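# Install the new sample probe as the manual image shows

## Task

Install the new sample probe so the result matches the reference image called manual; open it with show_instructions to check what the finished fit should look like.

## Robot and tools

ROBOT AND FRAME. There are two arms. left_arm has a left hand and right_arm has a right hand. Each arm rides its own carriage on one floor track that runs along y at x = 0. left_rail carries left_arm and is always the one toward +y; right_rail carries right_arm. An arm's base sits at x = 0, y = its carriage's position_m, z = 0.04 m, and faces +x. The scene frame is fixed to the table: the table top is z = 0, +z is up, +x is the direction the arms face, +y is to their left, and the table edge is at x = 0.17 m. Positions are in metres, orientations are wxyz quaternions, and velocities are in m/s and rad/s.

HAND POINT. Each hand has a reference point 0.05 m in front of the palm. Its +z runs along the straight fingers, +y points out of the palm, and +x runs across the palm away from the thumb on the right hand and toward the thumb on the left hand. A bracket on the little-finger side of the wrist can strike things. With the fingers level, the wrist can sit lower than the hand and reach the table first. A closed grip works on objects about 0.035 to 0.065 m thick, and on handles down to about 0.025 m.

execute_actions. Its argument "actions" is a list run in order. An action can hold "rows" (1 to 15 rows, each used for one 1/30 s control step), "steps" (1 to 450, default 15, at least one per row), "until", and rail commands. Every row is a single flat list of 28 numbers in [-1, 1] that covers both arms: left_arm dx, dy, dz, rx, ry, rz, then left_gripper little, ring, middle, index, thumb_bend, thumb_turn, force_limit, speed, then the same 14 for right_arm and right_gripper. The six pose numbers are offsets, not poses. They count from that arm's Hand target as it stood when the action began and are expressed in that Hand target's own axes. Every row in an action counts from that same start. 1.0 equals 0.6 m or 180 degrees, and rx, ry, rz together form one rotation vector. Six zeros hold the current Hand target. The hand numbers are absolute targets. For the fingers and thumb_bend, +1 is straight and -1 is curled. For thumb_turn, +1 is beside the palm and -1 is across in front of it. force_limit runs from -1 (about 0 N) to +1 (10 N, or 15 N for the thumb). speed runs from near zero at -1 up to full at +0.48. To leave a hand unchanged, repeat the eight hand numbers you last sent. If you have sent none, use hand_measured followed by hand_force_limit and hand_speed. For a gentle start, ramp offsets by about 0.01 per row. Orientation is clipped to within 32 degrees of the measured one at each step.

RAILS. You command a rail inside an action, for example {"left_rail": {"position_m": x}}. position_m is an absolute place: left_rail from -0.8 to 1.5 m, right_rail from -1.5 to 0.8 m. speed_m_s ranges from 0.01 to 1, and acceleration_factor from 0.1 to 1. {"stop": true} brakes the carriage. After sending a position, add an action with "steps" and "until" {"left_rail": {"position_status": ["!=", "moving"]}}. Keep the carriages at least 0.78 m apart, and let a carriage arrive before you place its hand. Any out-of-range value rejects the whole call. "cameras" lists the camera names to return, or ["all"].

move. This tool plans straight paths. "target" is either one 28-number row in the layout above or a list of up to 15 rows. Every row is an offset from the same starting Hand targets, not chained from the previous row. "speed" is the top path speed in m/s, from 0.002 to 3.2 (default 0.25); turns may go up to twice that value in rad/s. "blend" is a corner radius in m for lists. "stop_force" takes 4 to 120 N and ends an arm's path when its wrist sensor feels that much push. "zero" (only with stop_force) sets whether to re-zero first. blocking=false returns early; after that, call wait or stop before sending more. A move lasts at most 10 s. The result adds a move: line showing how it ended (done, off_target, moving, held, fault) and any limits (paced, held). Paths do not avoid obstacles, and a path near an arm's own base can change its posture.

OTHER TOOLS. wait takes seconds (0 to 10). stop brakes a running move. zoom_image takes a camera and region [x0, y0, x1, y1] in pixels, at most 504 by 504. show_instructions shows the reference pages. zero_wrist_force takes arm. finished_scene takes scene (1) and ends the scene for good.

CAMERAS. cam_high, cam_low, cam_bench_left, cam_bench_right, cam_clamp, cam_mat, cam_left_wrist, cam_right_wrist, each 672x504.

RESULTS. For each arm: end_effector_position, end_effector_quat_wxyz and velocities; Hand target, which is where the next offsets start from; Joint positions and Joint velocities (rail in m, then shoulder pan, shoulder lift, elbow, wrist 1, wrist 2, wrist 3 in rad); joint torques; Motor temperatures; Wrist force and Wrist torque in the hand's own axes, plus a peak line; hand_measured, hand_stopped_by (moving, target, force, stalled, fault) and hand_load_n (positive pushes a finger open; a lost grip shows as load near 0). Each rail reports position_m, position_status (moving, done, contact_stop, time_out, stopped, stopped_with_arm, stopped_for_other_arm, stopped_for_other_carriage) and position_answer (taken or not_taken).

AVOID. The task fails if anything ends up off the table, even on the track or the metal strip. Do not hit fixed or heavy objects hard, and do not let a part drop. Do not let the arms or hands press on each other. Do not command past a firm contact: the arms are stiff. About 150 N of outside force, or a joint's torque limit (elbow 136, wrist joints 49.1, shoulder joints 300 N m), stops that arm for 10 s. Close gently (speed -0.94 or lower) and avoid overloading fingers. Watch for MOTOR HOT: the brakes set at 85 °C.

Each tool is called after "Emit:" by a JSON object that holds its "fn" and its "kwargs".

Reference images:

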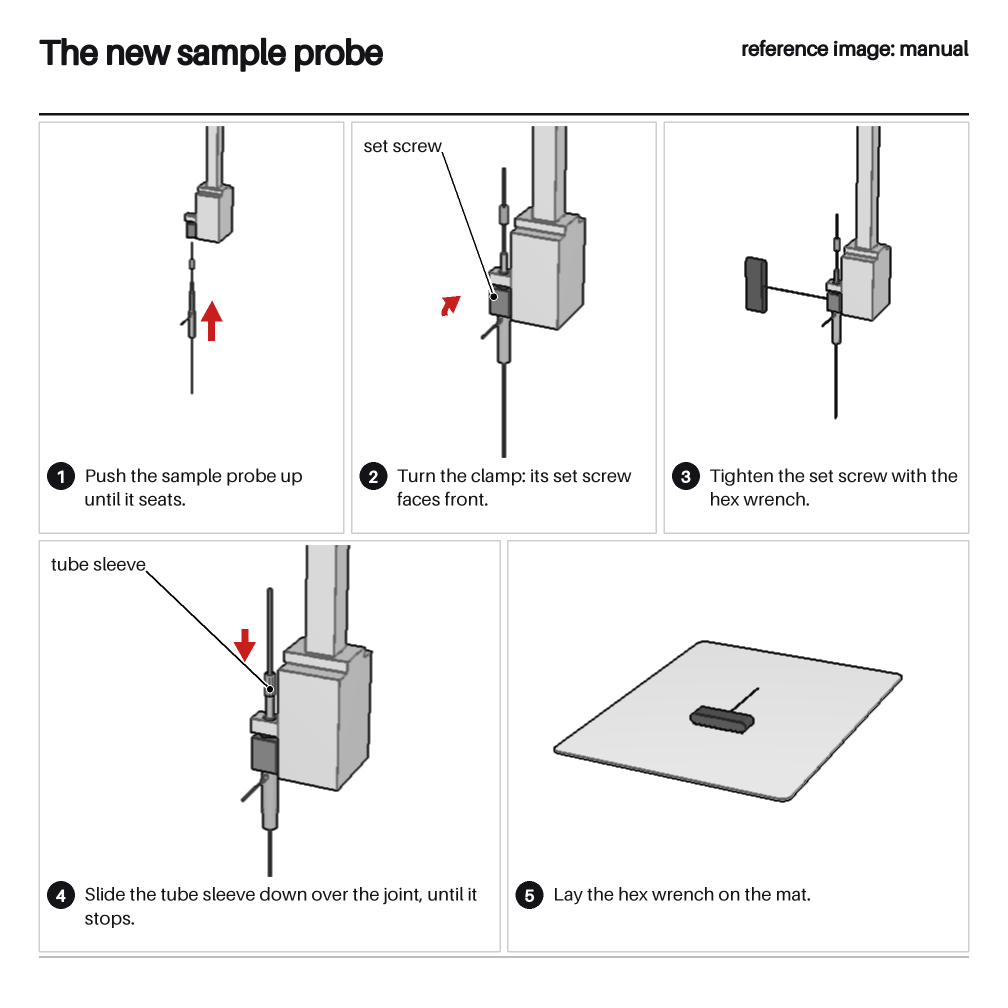

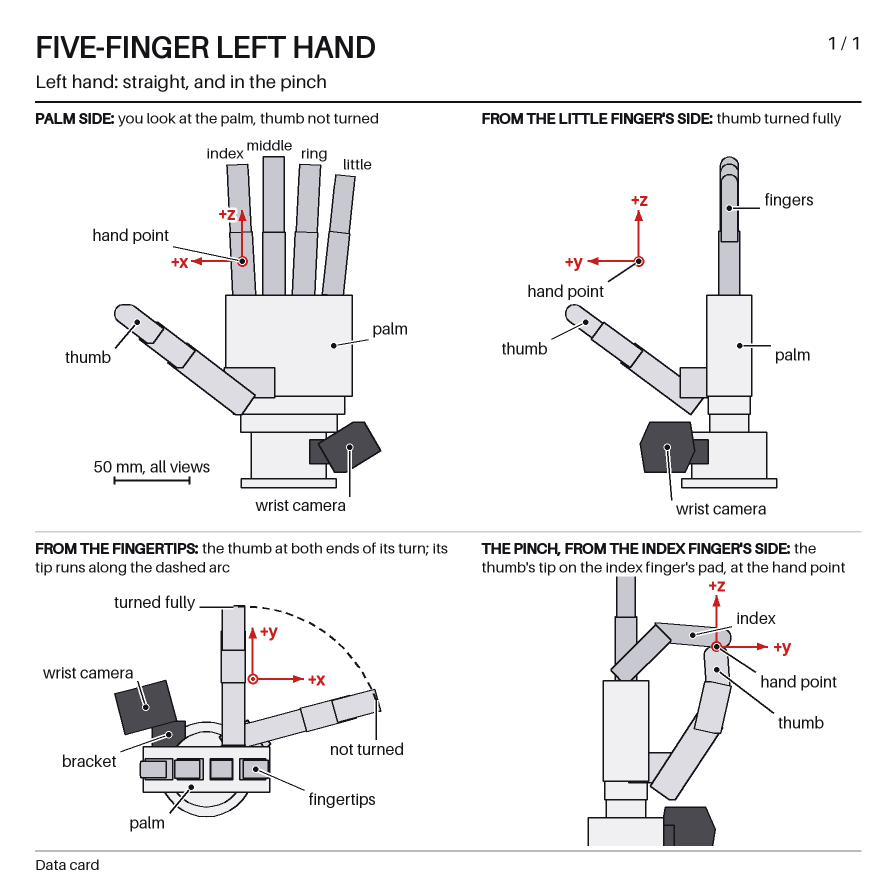

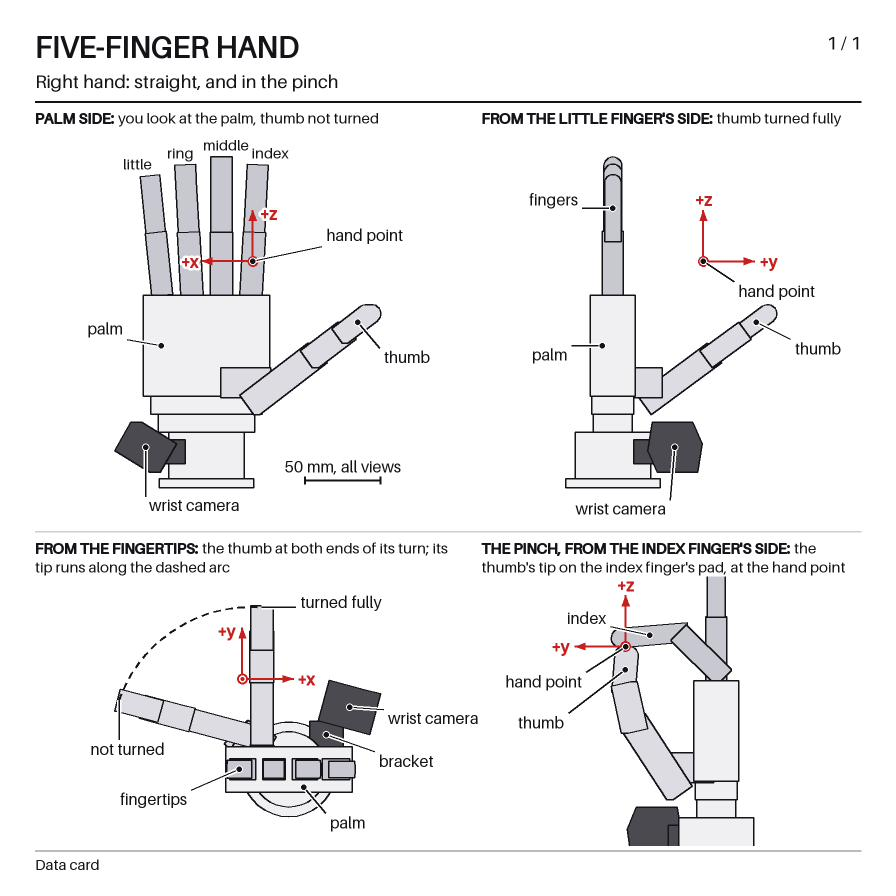

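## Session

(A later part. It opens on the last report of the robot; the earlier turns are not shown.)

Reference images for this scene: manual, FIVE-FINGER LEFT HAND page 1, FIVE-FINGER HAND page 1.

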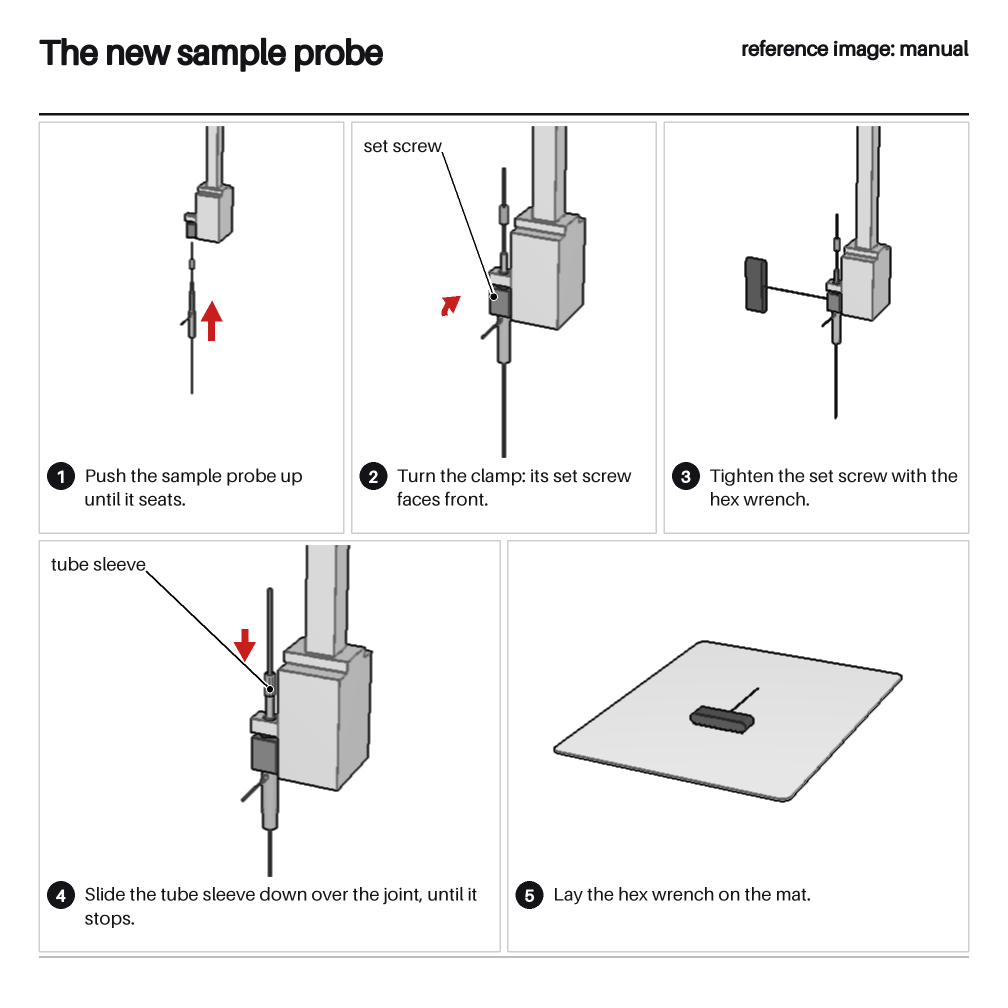

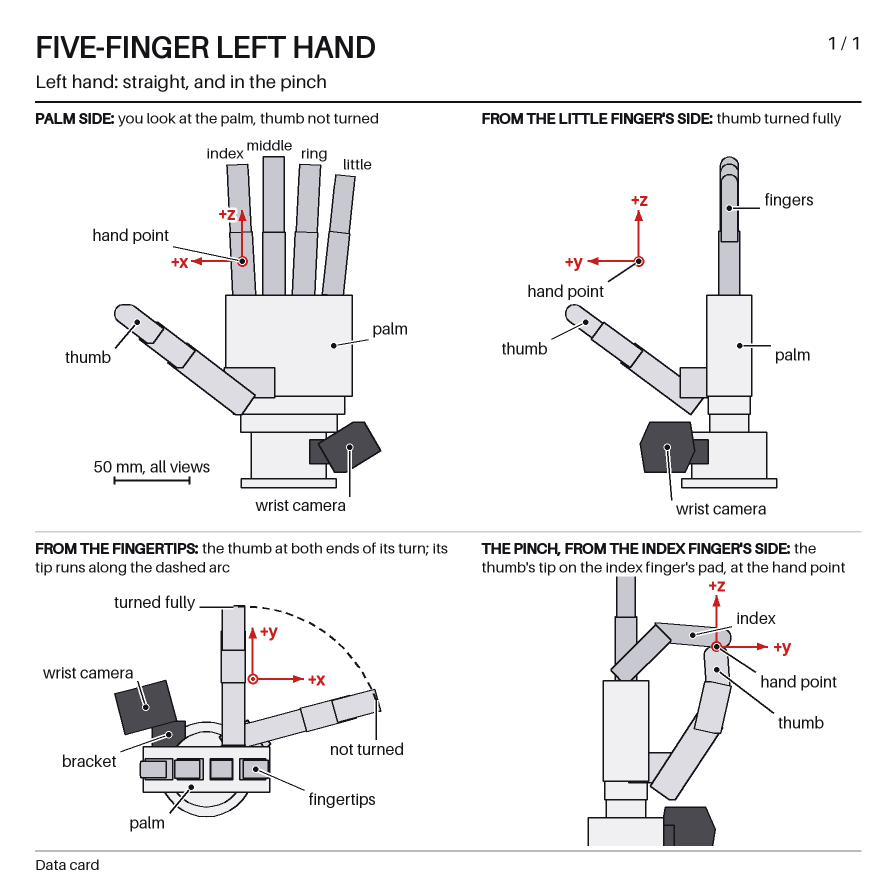

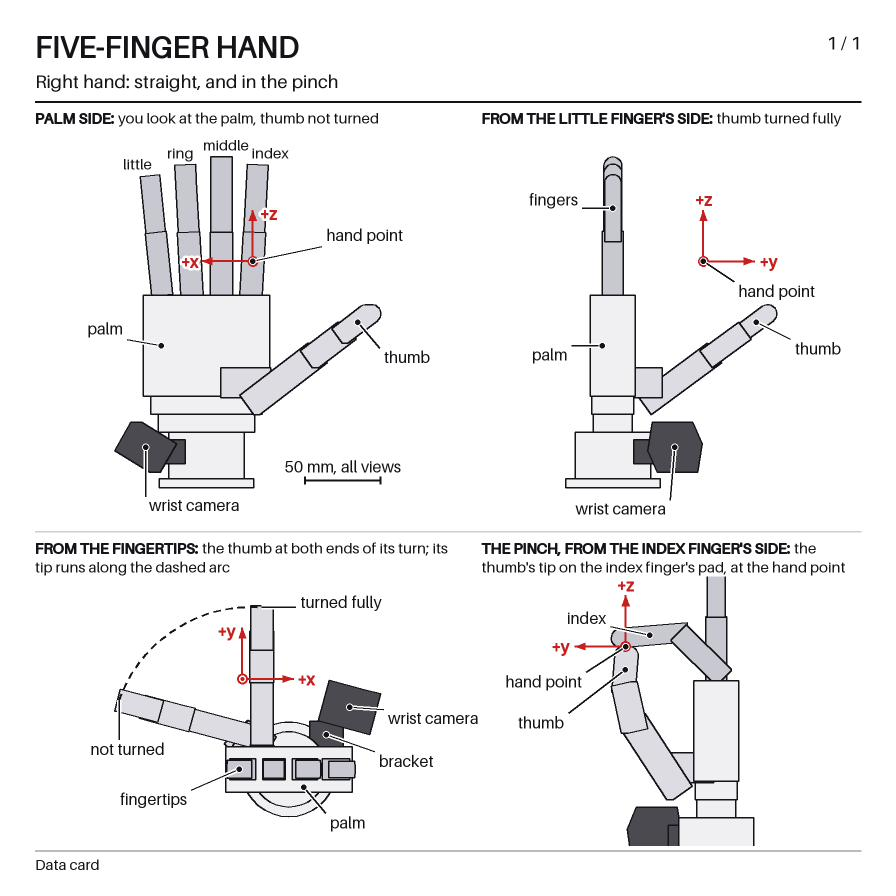

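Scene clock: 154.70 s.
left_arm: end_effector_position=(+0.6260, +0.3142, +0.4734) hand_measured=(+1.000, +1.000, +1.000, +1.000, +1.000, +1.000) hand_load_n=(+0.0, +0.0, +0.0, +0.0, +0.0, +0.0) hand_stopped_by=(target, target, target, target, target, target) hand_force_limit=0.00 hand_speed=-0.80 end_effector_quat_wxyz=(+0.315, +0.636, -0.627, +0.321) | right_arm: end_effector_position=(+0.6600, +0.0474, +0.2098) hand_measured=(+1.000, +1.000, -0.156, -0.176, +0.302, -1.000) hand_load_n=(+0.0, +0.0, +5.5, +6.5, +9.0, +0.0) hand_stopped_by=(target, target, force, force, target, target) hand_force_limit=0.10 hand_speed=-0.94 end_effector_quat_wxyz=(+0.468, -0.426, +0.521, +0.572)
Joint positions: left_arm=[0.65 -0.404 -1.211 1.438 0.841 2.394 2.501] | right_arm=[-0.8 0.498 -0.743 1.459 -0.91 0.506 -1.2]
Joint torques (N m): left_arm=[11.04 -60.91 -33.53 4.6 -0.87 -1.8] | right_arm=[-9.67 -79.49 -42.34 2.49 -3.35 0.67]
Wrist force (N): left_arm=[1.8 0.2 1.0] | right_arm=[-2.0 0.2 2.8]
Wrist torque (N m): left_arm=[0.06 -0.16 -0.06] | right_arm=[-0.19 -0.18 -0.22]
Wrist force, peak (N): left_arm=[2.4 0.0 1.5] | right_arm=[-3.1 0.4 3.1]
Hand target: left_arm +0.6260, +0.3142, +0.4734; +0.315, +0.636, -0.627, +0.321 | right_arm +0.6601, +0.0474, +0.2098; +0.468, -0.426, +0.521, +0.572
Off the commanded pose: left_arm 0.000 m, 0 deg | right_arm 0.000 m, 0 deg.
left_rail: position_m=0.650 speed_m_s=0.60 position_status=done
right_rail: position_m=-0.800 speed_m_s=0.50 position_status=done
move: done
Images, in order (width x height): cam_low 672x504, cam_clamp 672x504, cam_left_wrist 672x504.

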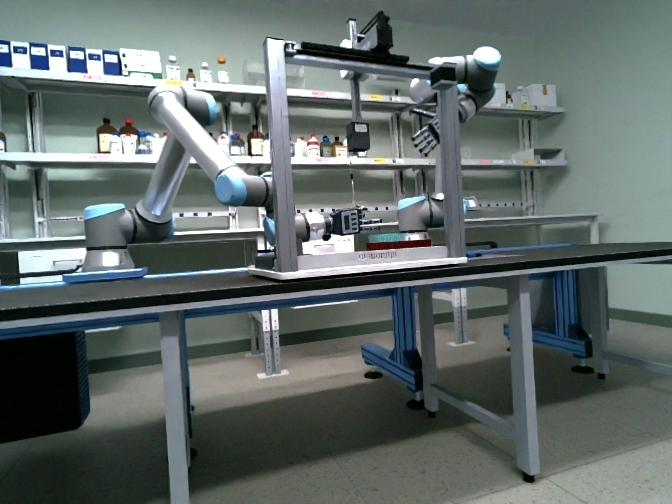

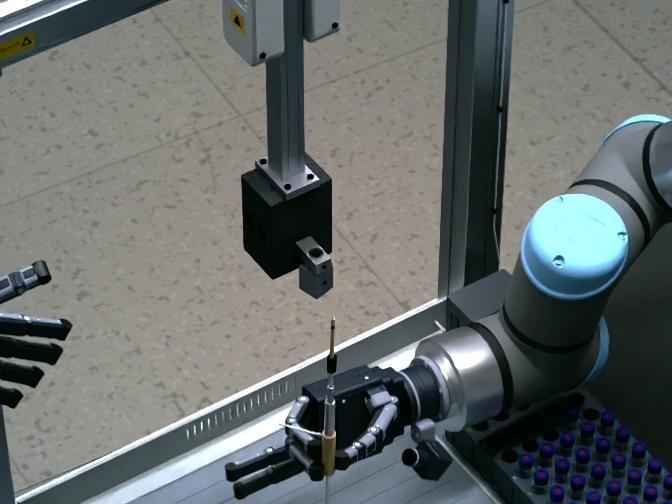

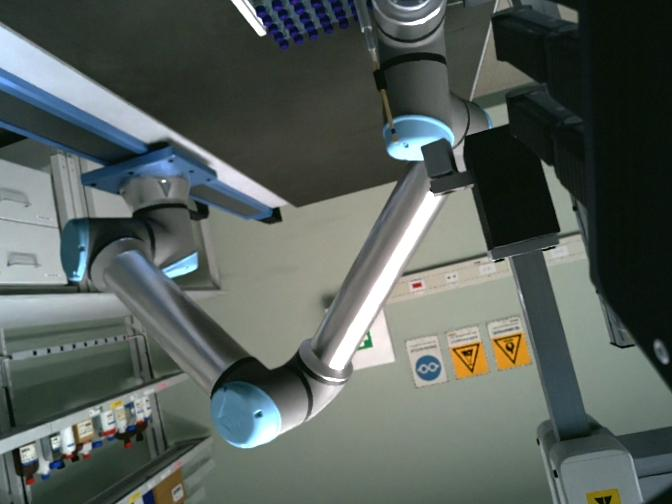

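Emit:
{"fn": "move", "kwargs": {"target": [0,0,0,0,0,0,1,1,1,1,1,1,0,-0.8, -0.0067,-0.0326,-0.0017,0.0021,0.0103,0,1,1,-0.85,-0.6,0.3,-1,0.1,-0.94], "speed": 0.05, "cameras": ["cam_left_wrist","cam_clamp"]}}

Emit:
{"fn": "zoom_image", "kwargs": {"camera": "cam_clamp", "region": [260, 220, 400, 360]}}

Emit:
{"fn": "zoom_image", "kwargs": {"camera": "cam_clamp", "region": [240, 280, 400, 490]}}

Emit:
{"fn": "zoom_image", "kwargs": {"camera": "cam_left_wrist", "region": [360, 40, 500, 210]}}

Scene clock: 156.57 s.
left_arm: end_effector_position=(+0.6260, +0.3142, +0.4734) hand_measured=(+1.000, +1.000, +1.000, +1.000, +1.000, +1.000) hand_load_n=(+0.0, +0.0, +0.0, +0.0, +0.0, +0.0) hand_stopped_by=(target, target, target, target, target, target) hand_force_limit=0.00 hand_speed=-0.80 end_effector_quat_wxyz=(+0.315, +0.636, -0.627, +0.321) | right_arm: end_effector_position=(+0.6800, +0.0464, +0.2097) hand_measured=(+1.000, +1.000, -0.156, -0.176, +0.302, -1.000) hand_load_n=(+0.0, +0.0, +5.5, +6.0, +9.0, +0.0) hand_stopped_by=(target, target, force, force, target, target) hand_force_limit=0.10 hand_speed=-0.94 end_effector_quat_wxyz=(+0.461, -0.434, +0.530, +0.564)
Joint positions: left_arm=[0.65 -0.404 -1.211 1.438 0.841 2.394 2.501] | right_arm=[-0.8 0.484 -0.726 1.402 -0.806 0.488 -1.256]
Joint torques (N m): left_arm=[11.22 -60.03 -33.42 5.18 -1.14 -1.57] | right_arm=[-9.15 -81.71 -43.81 2.27 -3.51 -3.76]
Wrist force (N): left_arm=[1.7 0.1 1.1] | right_arm=[-1.6 0.6 3.4]
Wrist torque (N m): left_arm=[0.04 -0.15 -0.06] | right_arm=[-0.14 -0.27 0.16]
Wrist force, peak (N): left_arm=[2.6 0.1 1.5] | right_arm=[-1.5 0.7 3.9]
Hand target: left_arm +0.6260, +0.3142, +0.4734; +0.315, +0.636, -0.627, +0.321 | right_arm +0.6801, +0.0464, +0.2097; +0.461, -0.434, +0.530, +0.564
Off the commanded pose: left_arm 0.000 m, 0 deg | right_arm 0.000 m, 0 deg.
left_rail: position_m=0.650 speed_m_s=0.60 position_status=done
right_rail: position_m=-0.800 speed_m_s=0.50 position_status=done
move: done
Images, in order (width x height): cam_clamp 672x504, cam_left_wrist 672x504.

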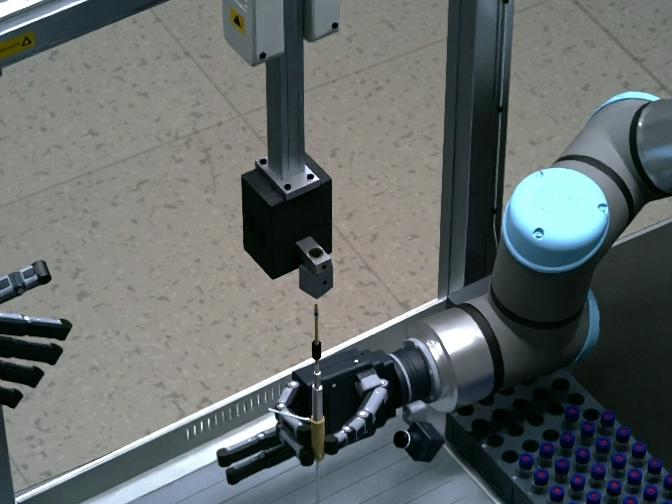

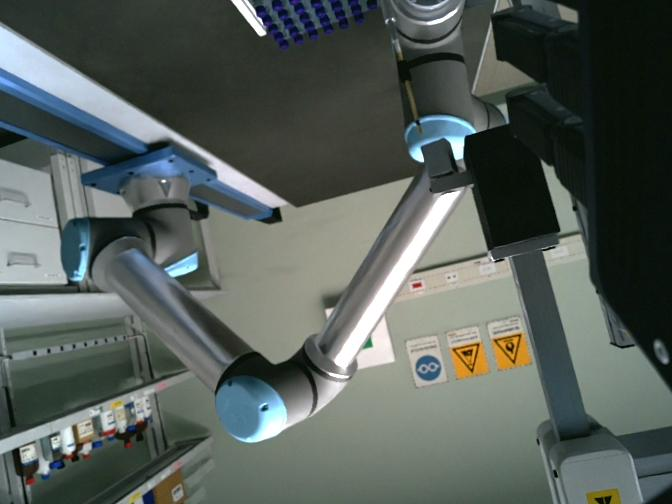

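Scaled by 3.600 from the camera's 672x504 image, which has a finer 960x720 frame.

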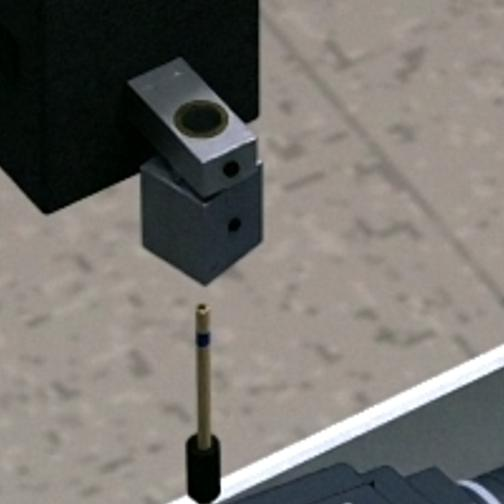

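Scaled by 2.400 from the camera's 672x504 image, which has a finer 960x720 frame.

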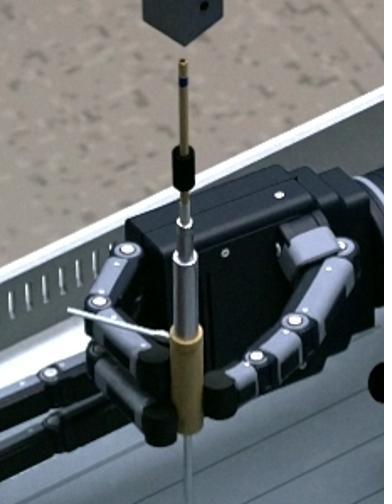

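Scaled by 2.965 from the camera's 672x504 image, which has a finer 960x720 frame.

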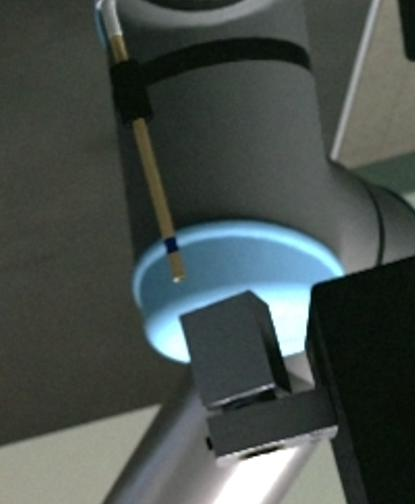

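Emit:
{"fn": "zoom_image", "kwargs": {"camera": "cam_left_wrist", "region": [400, 110, 490, 200]}}

Scaled by 5.600 from the camera's 672x504 image, which has a finer 960x720 frame.

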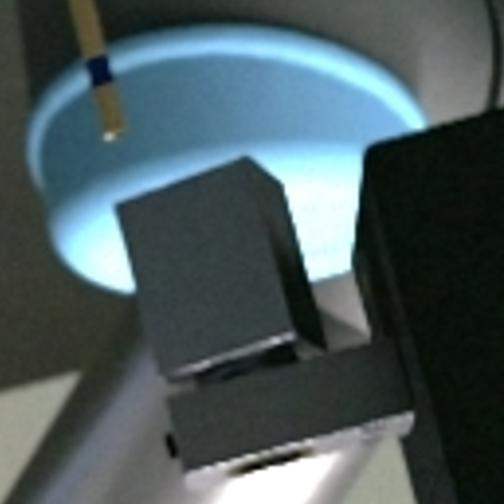

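Emit:
{"fn": "move", "kwargs": {"target": [0,0,0,0,0,0,1,1,1,1,1,1,0,-0.8, -0.0038,-0.0162,-0.0077,0,0,0,1,1,-0.85,-0.6,0.3,-1,0.1,-0.94], "speed": 0.03, "cameras": ["cam_left_wrist","cam_clamp"]}}

Emit:
{"fn": "zoom_image", "kwargs": {"camera": "cam_clamp", "region": [280, 230, 360, 310]}}

Emit:
{"fn": "zoom_image", "kwargs": {"camera": "cam_left_wrist", "region": [400, 110, 490, 200]}}

Scene clock: 167.97 s.
left_arm: end_effector_position=(+0.6260, +0.3142, +0.4734) hand_measured=(+1.000, +1.000, +1.000, +1.000, +1.000, +1.000) hand_load_n=(+0.0, +0.5, +0.0, +0.0, +0.0, +0.0) hand_stopped_by=(target, target, target, target, target, target) hand_force_limit=0.00 hand_speed=-0.80 end_effector_quat_wxyz=(+0.315, +0.636, -0.627, +0.321) | right_arm: end_effector_position=(+0.6827, +0.0453, +0.2110) hand_measured=(+1.000, +1.000, -0.156, -0.176, +0.302, -1.000) hand_load_n=(+0.0, +0.0, +5.5, +6.5, +9.0, +0.0) hand_stopped_by=(target, target, force, force, target, target) hand_force_limit=0.10 hand_speed=-0.94 end_effector_quat_wxyz=(+0.461, -0.434, +0.530, +0.564)
Joint positions: left_arm=[0.65 -0.404 -1.211 1.438 0.841 2.394 2.501] | right_arm=[-0.8 0.482 -0.726 1.398 -0.803 0.485 -1.255]
Joint torques (N m): left_arm=[11.31 -61.74 -35.26 5.03 -1.03 -1.66] | right_arm=[1.5 -91.82 -36.4 -1.56 0.12 -0.3]
Wrist force (N): left_arm=[2.0 0.0 1.0] | right_arm=[-1.2 0.5 3.5]
Wrist torque (N m): left_arm=[0.03 -0.20 -0.04] | right_arm=[-0.15 -0.33 -0.01]
Wrist force, peak (N): left_arm=[2.4 0.4 1.6] | right_arm=[-1.7 0.5 3.7]
Hand target: left_arm +0.6260, +0.3142, +0.4734; +0.315, +0.636, -0.627, +0.321 | right_arm +0.6827, +0.0453, +0.2110; +0.461, -0.434, +0.530, +0.564 (not the last commanded pose)
Off the commanded pose: left_arm 0.000 m, 0 deg | right_arm 0.008 m, 0 deg.
FORCE FAULT: contact force on the right arm reached its limit, and that arm stopped for 10 seconds. The contact can be on any part of that arm, not only on its tool. That arm's remaining commands of this call were not run. That arm's target is now where it stood when the stop ended, not its last command. That arm accepts commands again.
left_rail: position_m=0.650 speed_m_s=0.60 position_status=done
right_rail: position_m=-0.800 speed_m_s=0.50 position_status=done
move: fault (right_arm)
Images, in order (width x height): cam_clamp 672x504, cam_left_wrist 672x504.

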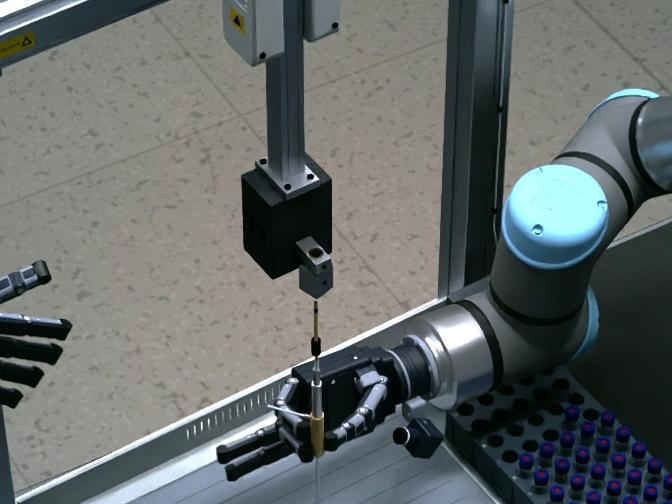

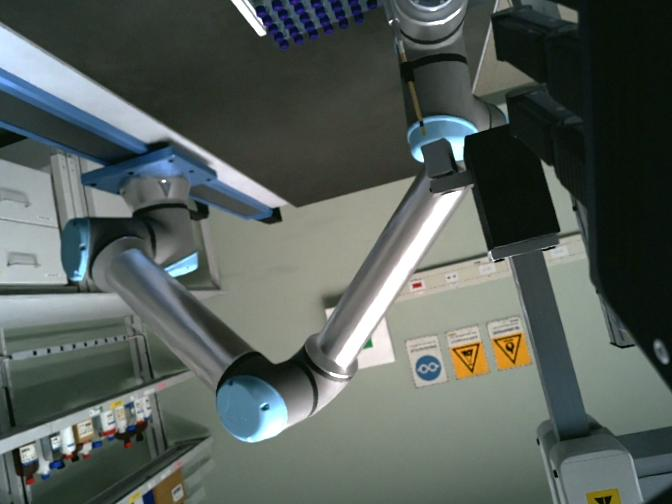

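Scaled by 6.300 from the camera's 672x504 image, which has a finer 960x720 frame.

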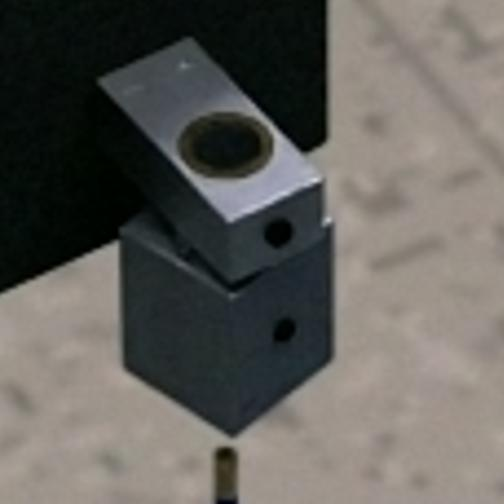

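Scaled by 5.600 from the camera's 672x504 image, which has a finer 960x720 frame.

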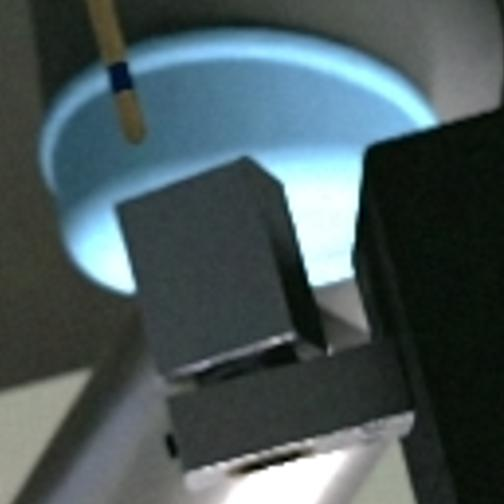

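Emit:
{"fn": "move", "kwargs": {"target": [[0,0,0,0,0,0,1,1,1,1,1,1,0,-0.8, 0.022,0.098,0.0003,0,0,0,1,1,-0.85,-0.6,0.3,-1,0.1,-0.94],[0,0,0,0,0,0,1,1,1,1,1,1,0,-0.8, 0.022,0.098,0.0003,0.2445,-0.0495,-0.0152,1,1,-0.85,-0.6,0.3,-1,0.1,-0.94]], "speed": [0.05,0.2], "cameras": ["cam_left_wrist","cam_clamp","cam_low"]}}

Scene clock: 172.80 s.
left_arm: end_effector_position=(+0.6260, +0.3142, +0.4734) hand_measured=(+1.000, +1.000, +1.000, +1.000, +1.000, +1.000) hand_load_n=(+0.0, +0.0, +0.0, +0.0, +0.0, +0.0) hand_stopped_by=(target, target, target, target, target, target) hand_force_limit=0.00 hand_speed=-0.80 end_effector_quat_wxyz=(+0.315, +0.636, -0.627, +0.321) | right_arm: end_effector_position=(+0.6224, +0.0455, +0.2097) hand_measured=(+1.000, +1.000, -0.156, -0.176, +0.302, -1.000) hand_load_n=(+0.0, +0.0, +5.5, +6.5, +9.0, +0.0) hand_stopped_by=(target, target, force, force, target, target) hand_force_limit=0.10 hand_speed=-0.94 end_effector_quat_wxyz=(+0.642, -0.198, +0.656, +0.345)
Joint positions: left_arm=[0.65 -0.404 -1.211 1.438 0.841 2.394 2.501] | right_arm=[-0.8 0.695 -0.904 1.759 -0.917 1.48 -1.366]
Joint torques (N m): left_arm=[12.81 -62.1 -37.17 5.02 -0.72 -1.67] | right_arm=[11.52 -71.2 -37.1 -4.96 3.54 -4.05]
Wrist force (N): left_arm=[2.0 -0.1 0.8] | right_arm=[-1.9 0.4 2.9]
Wrist torque (N m): left_arm=[0.04 -0.20 -0.03] | right_arm=[-0.22 -0.23 -0.05]
Wrist force, peak (N): left_arm=[2.6 0.4 1.4] | right_arm=[-1.8 0.5 3.6]
Hand target: left_arm +0.6260, +0.3142, +0.4734; +0.315, +0.636, -0.627, +0.321 | right_arm +0.6224, +0.0456, +0.2097; +0.642, -0.198, +0.656, +0.345
Off the commanded pose: left_arm 0.000 m, 0 deg | right_arm 0.000 m, 0 deg.
left_rail: position_m=0.650 speed_m_s=0.60 position_status=done
right_rail: position_m=-0.800 speed_m_s=0.50 position_status=done
move: done
Images, in order (width x height): cam_low 672x504, cam_clamp 672x504, cam_left_wrist 672x504.

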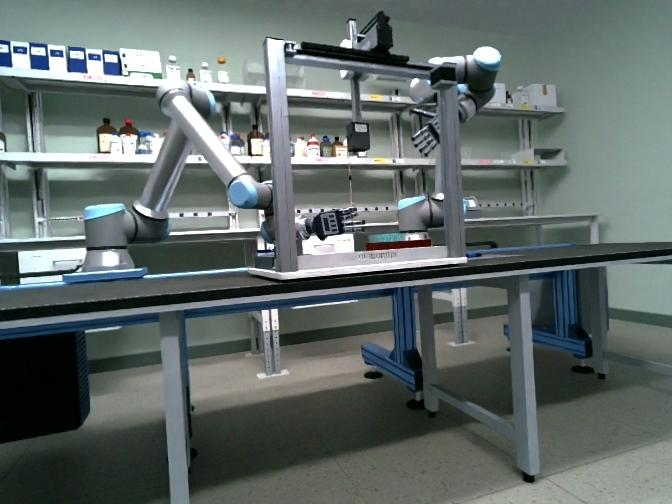

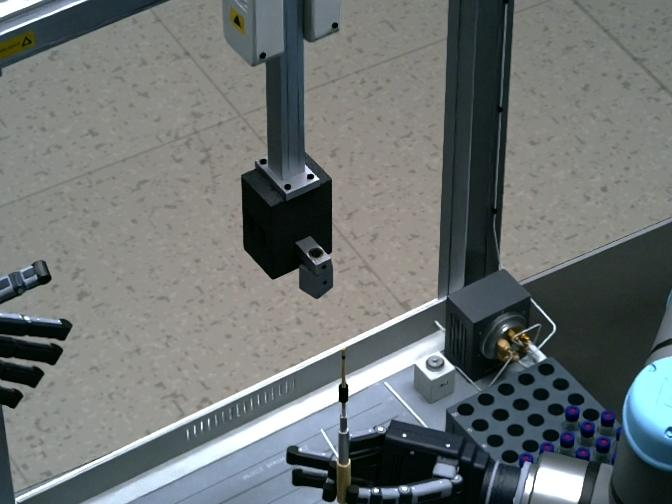

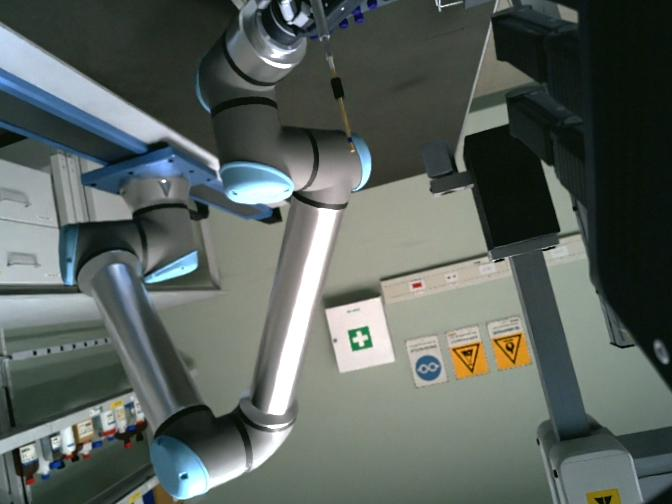

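Emit:
{"fn": "zoom_image", "kwargs": {"camera": "cam_clamp", "region": [270, 330, 460, 504]}}

Emit:
{"fn": "zoom_image", "kwargs": {"camera": "cam_left_wrist", "region": [280, 0, 420, 180]}}

Scaled by 2.653 from the camera's 672x504 image, which has a finer 960x720 frame.

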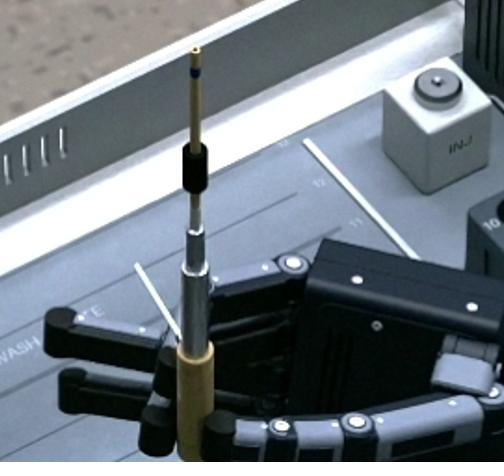

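Scaled by 2.800 from the camera's 672x504 image, which has a finer 960x720 frame.

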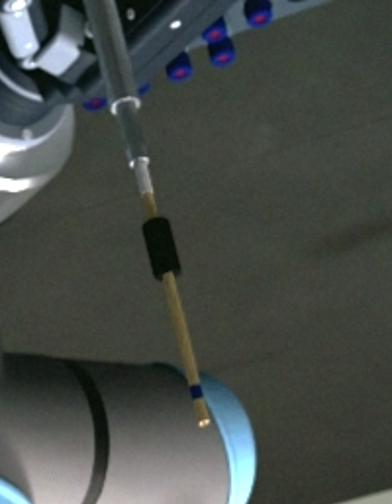

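Emit:
{"fn": "zoom_image", "kwargs": {"camera": "cam_low", "region": [230, 150, 460, 290]}}

Emit:
{"fn": "zoom_image", "kwargs": {"camera": "cam_clamp", "region": [380, 260, 672, 504]}}

Scaled by 2.191 from the camera's 672x504 image, which has a finer 960x720 frame.

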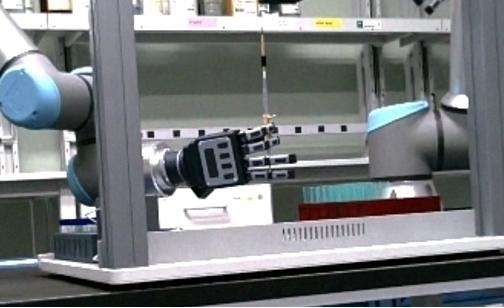

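Scaled by 1.726 from the camera's 672x504 image, which has a finer 960x720 frame.

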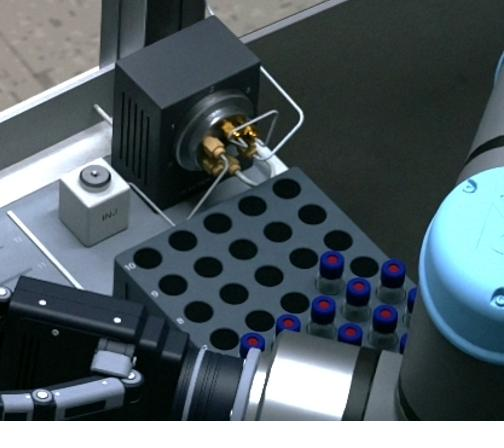

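Emit:
{"fn": "move", "kwargs": {"target": [0,0,0,0,0,0,1,1,1,1,1,1,0,-0.8, -0.0118,-0.0761,0.0589,0,0,0,1,1,-0.85,-0.6,0.3,-1,0.1,-0.94], "speed": 0.05, "stop_force": 10, "cameras": ["cam_left_wrist","cam_clamp","cam_low"]}}

Emit:
{"fn": "zoom_image", "kwargs": {"camera": "cam_clamp", "region": [270, 230, 360, 330]}}

Emit:
{"fn": "zoom_image", "kwargs": {"camera": "cam_left_wrist", "region": [390, 90, 490, 200]}}

Scene clock: 177.37 s.
left_arm: end_effector_position=(+0.6260, +0.3142, +0.4734) hand_measured=(+1.000, +1.000, +1.000, +1.000, +1.000, +1.000) hand_load_n=(+0.0, +0.0, +0.0, +0.0, +0.0, +0.0) hand_stopped_by=(target, target, target, target, target, target) hand_force_limit=0.00 hand_speed=-0.80 end_effector_quat_wxyz=(+0.315, +0.636, -0.627, +0.321) | right_arm: end_effector_position=(+0.6801, +0.0380, +0.2098) hand_measured=(+1.000, +1.000, -0.156, -0.176, +0.302, -1.000) hand_load_n=(+0.0, +0.0, +5.5, +6.0, +9.0, +0.0) hand_stopped_by=(target, target, force, force, target, target) hand_force_limit=0.10 hand_speed=-0.94 end_effector_quat_wxyz=(+0.642, -0.198, +0.656, +0.345)
Joint positions: left_arm=[0.65 -0.404 -1.211 1.438 0.841 2.394 2.501] | right_arm=[-0.8 0.641 -0.87 1.69 -0.882 1.426 -1.362]
Joint torques (N m): left_arm=[9.82 -63.61 -37.5 4.85 -0.61 -1.76] | right_arm=[-10.74 -69.99 -39.78 1.43 -3.6 3.4]
Wrist force (N): left_arm=[2.1 0.2 1.0] | right_arm=[-1.9 0.6 2.5]
Wrist torque (N m): left_arm=[0.07 -0.20 -0.04] | right_arm=[-0.09 -0.22 -0.26]
Wrist force, peak (N): left_arm=[2.5 0.6 1.3] | right_arm=[-2.3 0.3 3.3]
Hand target: left_arm +0.6260, +0.3142, +0.4734; +0.315, +0.636, -0.627, +0.321 | right_arm +0.6801, +0.0380, +0.2098; +0.642, -0.198, +0.656, +0.345
Off the commanded pose: left_arm 0.000 m, 0 deg | right_arm 0.000 m, 0 deg.
left_rail: position_m=0.650 speed_m_s=0.60 position_status=done
right_rail: position_m=-0.800 speed_m_s=0.50 position_status=done
move: done
Images, in order (width x height): cam_low 672x504, cam_clamp 672x504, cam_left_wrist 672x504.

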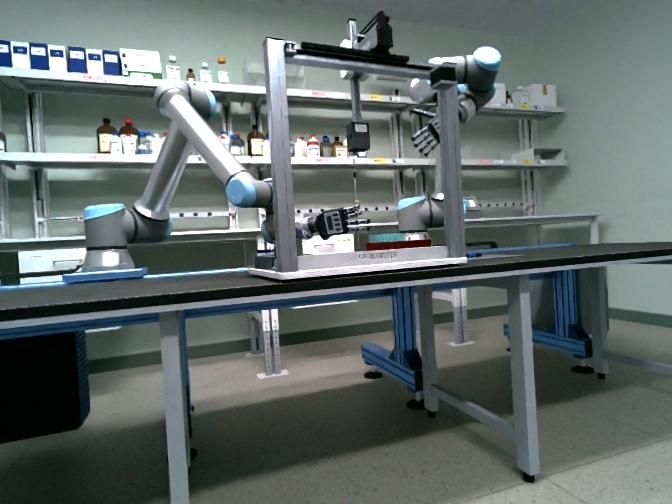

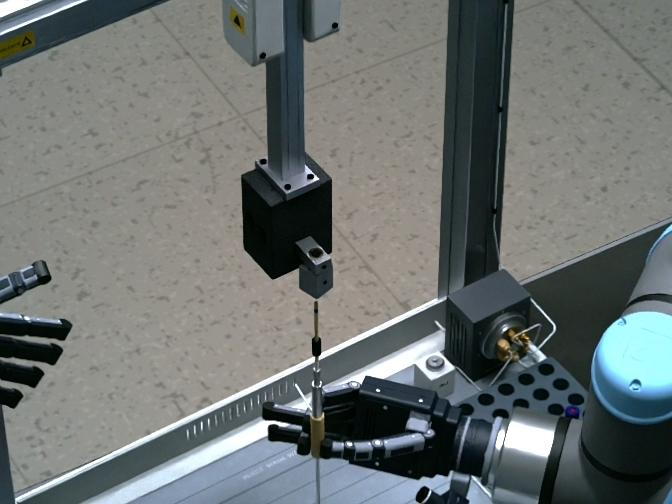

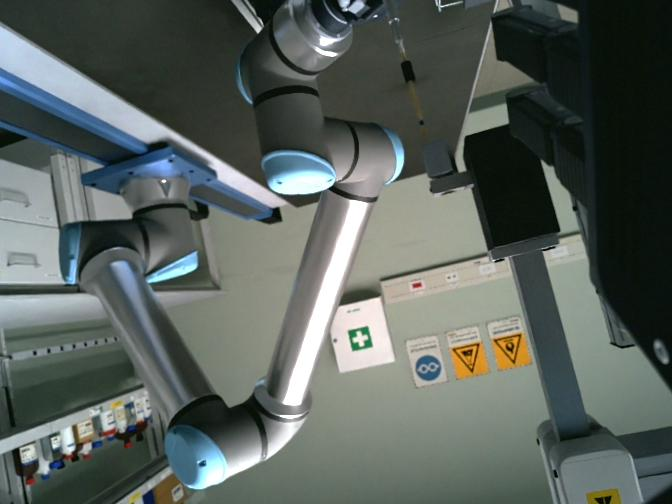

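Scaled by 5.040 from the camera's 672x504 image, which has a finer 960x720 frame.

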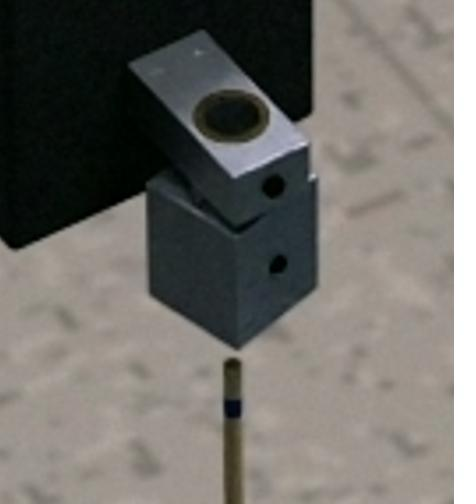

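Scaled by 4.582 from the camera's 672x504 image, which has a finer 960x720 frame.

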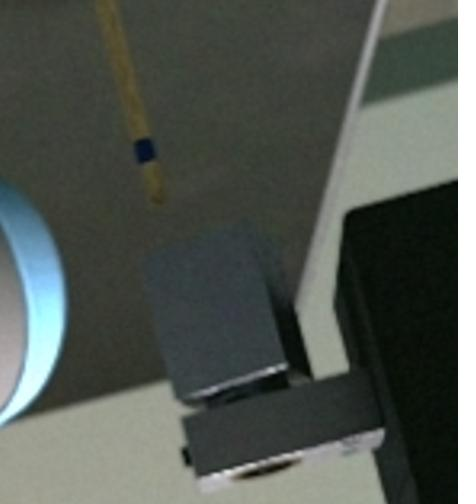

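Emit:
{"fn": "move", "kwargs": {"target": [0,0,0,0,0,0,1,1,1,1,1,1,0,-0.8, -0.0020,-0.0113,0.0039,0,0,0,1,1,-0.85,-0.6,0.3,-1,0.1,-0.94], "speed": 0.03, "stop_force": 10, "cameras": ["cam_left_wrist","cam_clamp"]}}

Emit:
{"fn": "zoom_image", "kwargs": {"camera": "cam_clamp", "region": [280, 230, 360, 310]}}

Emit:
{"fn": "zoom_image", "kwargs": {"camera": "cam_left_wrist", "region": [400, 100, 490, 200]}}

Scene clock: 178.93 s.
left_arm: end_effector_position=(+0.6260, +0.3142, +0.4734) hand_measured=(+1.000, +1.000, +1.000, +1.000, +1.000, +1.000) hand_load_n=(+0.0, +0.0, +0.0, +0.0, +0.0, +0.0) hand_stopped_by=(target, target, target, target, target, target) hand_force_limit=0.00 hand_speed=-0.80 end_effector_quat_wxyz=(+0.315, +0.636, -0.627, +0.321) | right_arm: end_effector_position=(+0.6867, +0.0348, +0.2098) hand_measured=(+1.000, +1.000, -0.156, -0.176, +0.302, -1.000) hand_load_n=(+0.0, +0.0, +5.5, +6.5, +9.0, -0.5) hand_stopped_by=(target, target, force, force, target, target) hand_force_limit=0.10 hand_speed=-0.94 end_effector_quat_wxyz=(+0.642, -0.198, +0.656, +0.345)
Joint positions: left_arm=[0.65 -0.404 -1.211 1.438 0.841 2.394 2.501] | right_arm=[-0.8 0.633 -0.867 1.685 -0.88 1.418 -1.362]
Joint torques (N m): left_arm=[11.3 -59.73 -37.61 4.57 -0.55 -1.29] | right_arm=[-9.61 -69.56 -40.32 1.2 -3.8 3.56]
Wrist force (N): left_arm=[2.0 0.2 0.9] | right_arm=[-1.8 0.6 2.4]
Wrist torque (N m): left_arm=[0.06 -0.18 -0.05] | right_arm=[-0.08 -0.23 -0.25]
Wrist force, peak (N): left_arm=[2.4 0.1 1.5] | right_arm=[-1.7 0.4 3.0]
Hand target: left_arm +0.6260, +0.3142, +0.4734; +0.315, +0.636, -0.627, +0.321 | right_arm +0.6867, +0.0348, +0.2098; +0.642, -0.198, +0.656, +0.345
Off the commanded pose: left_arm 0.000 m, 0 deg | right_arm 0.000 m, 0 deg.
left_rail: position_m=0.650 speed_m_s=0.60 position_status=done
right_rail: position_m=-0.800 speed_m_s=0.50 position_status=done
move: done
Images, in order (width x height): cam_clamp 672x504, cam_left_wrist 672x504.

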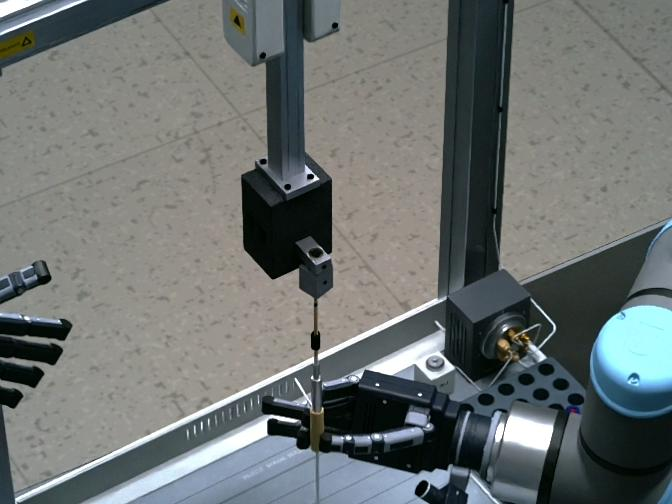

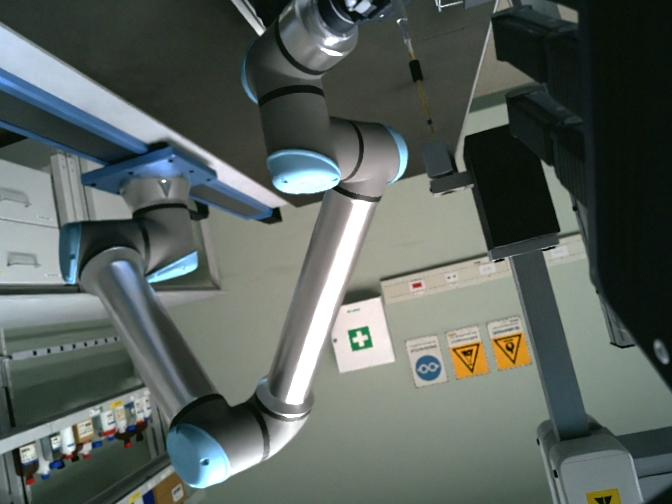

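Scaled by 6.300 from the camera's 672x504 image, which has a finer 960x720 frame.

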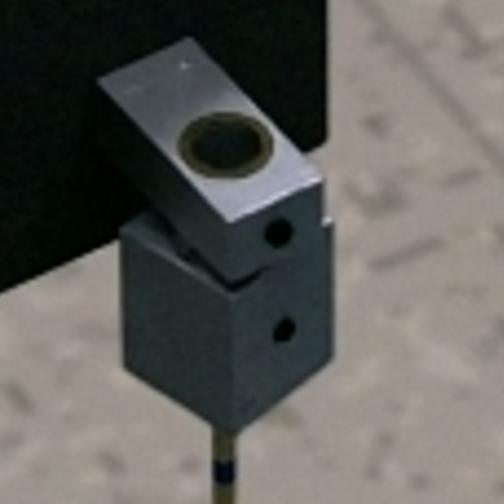

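Scaled by 5.040 from the camera's 672x504 image, which has a finer 960x720 frame.

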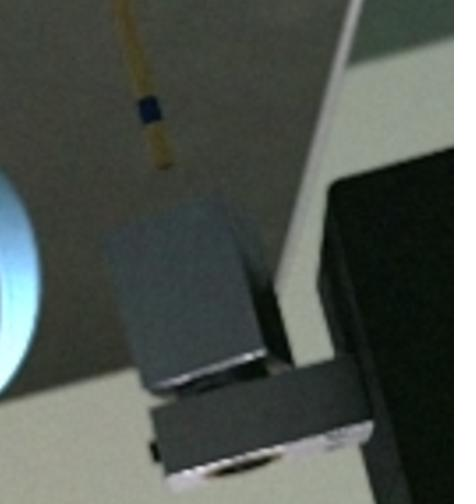

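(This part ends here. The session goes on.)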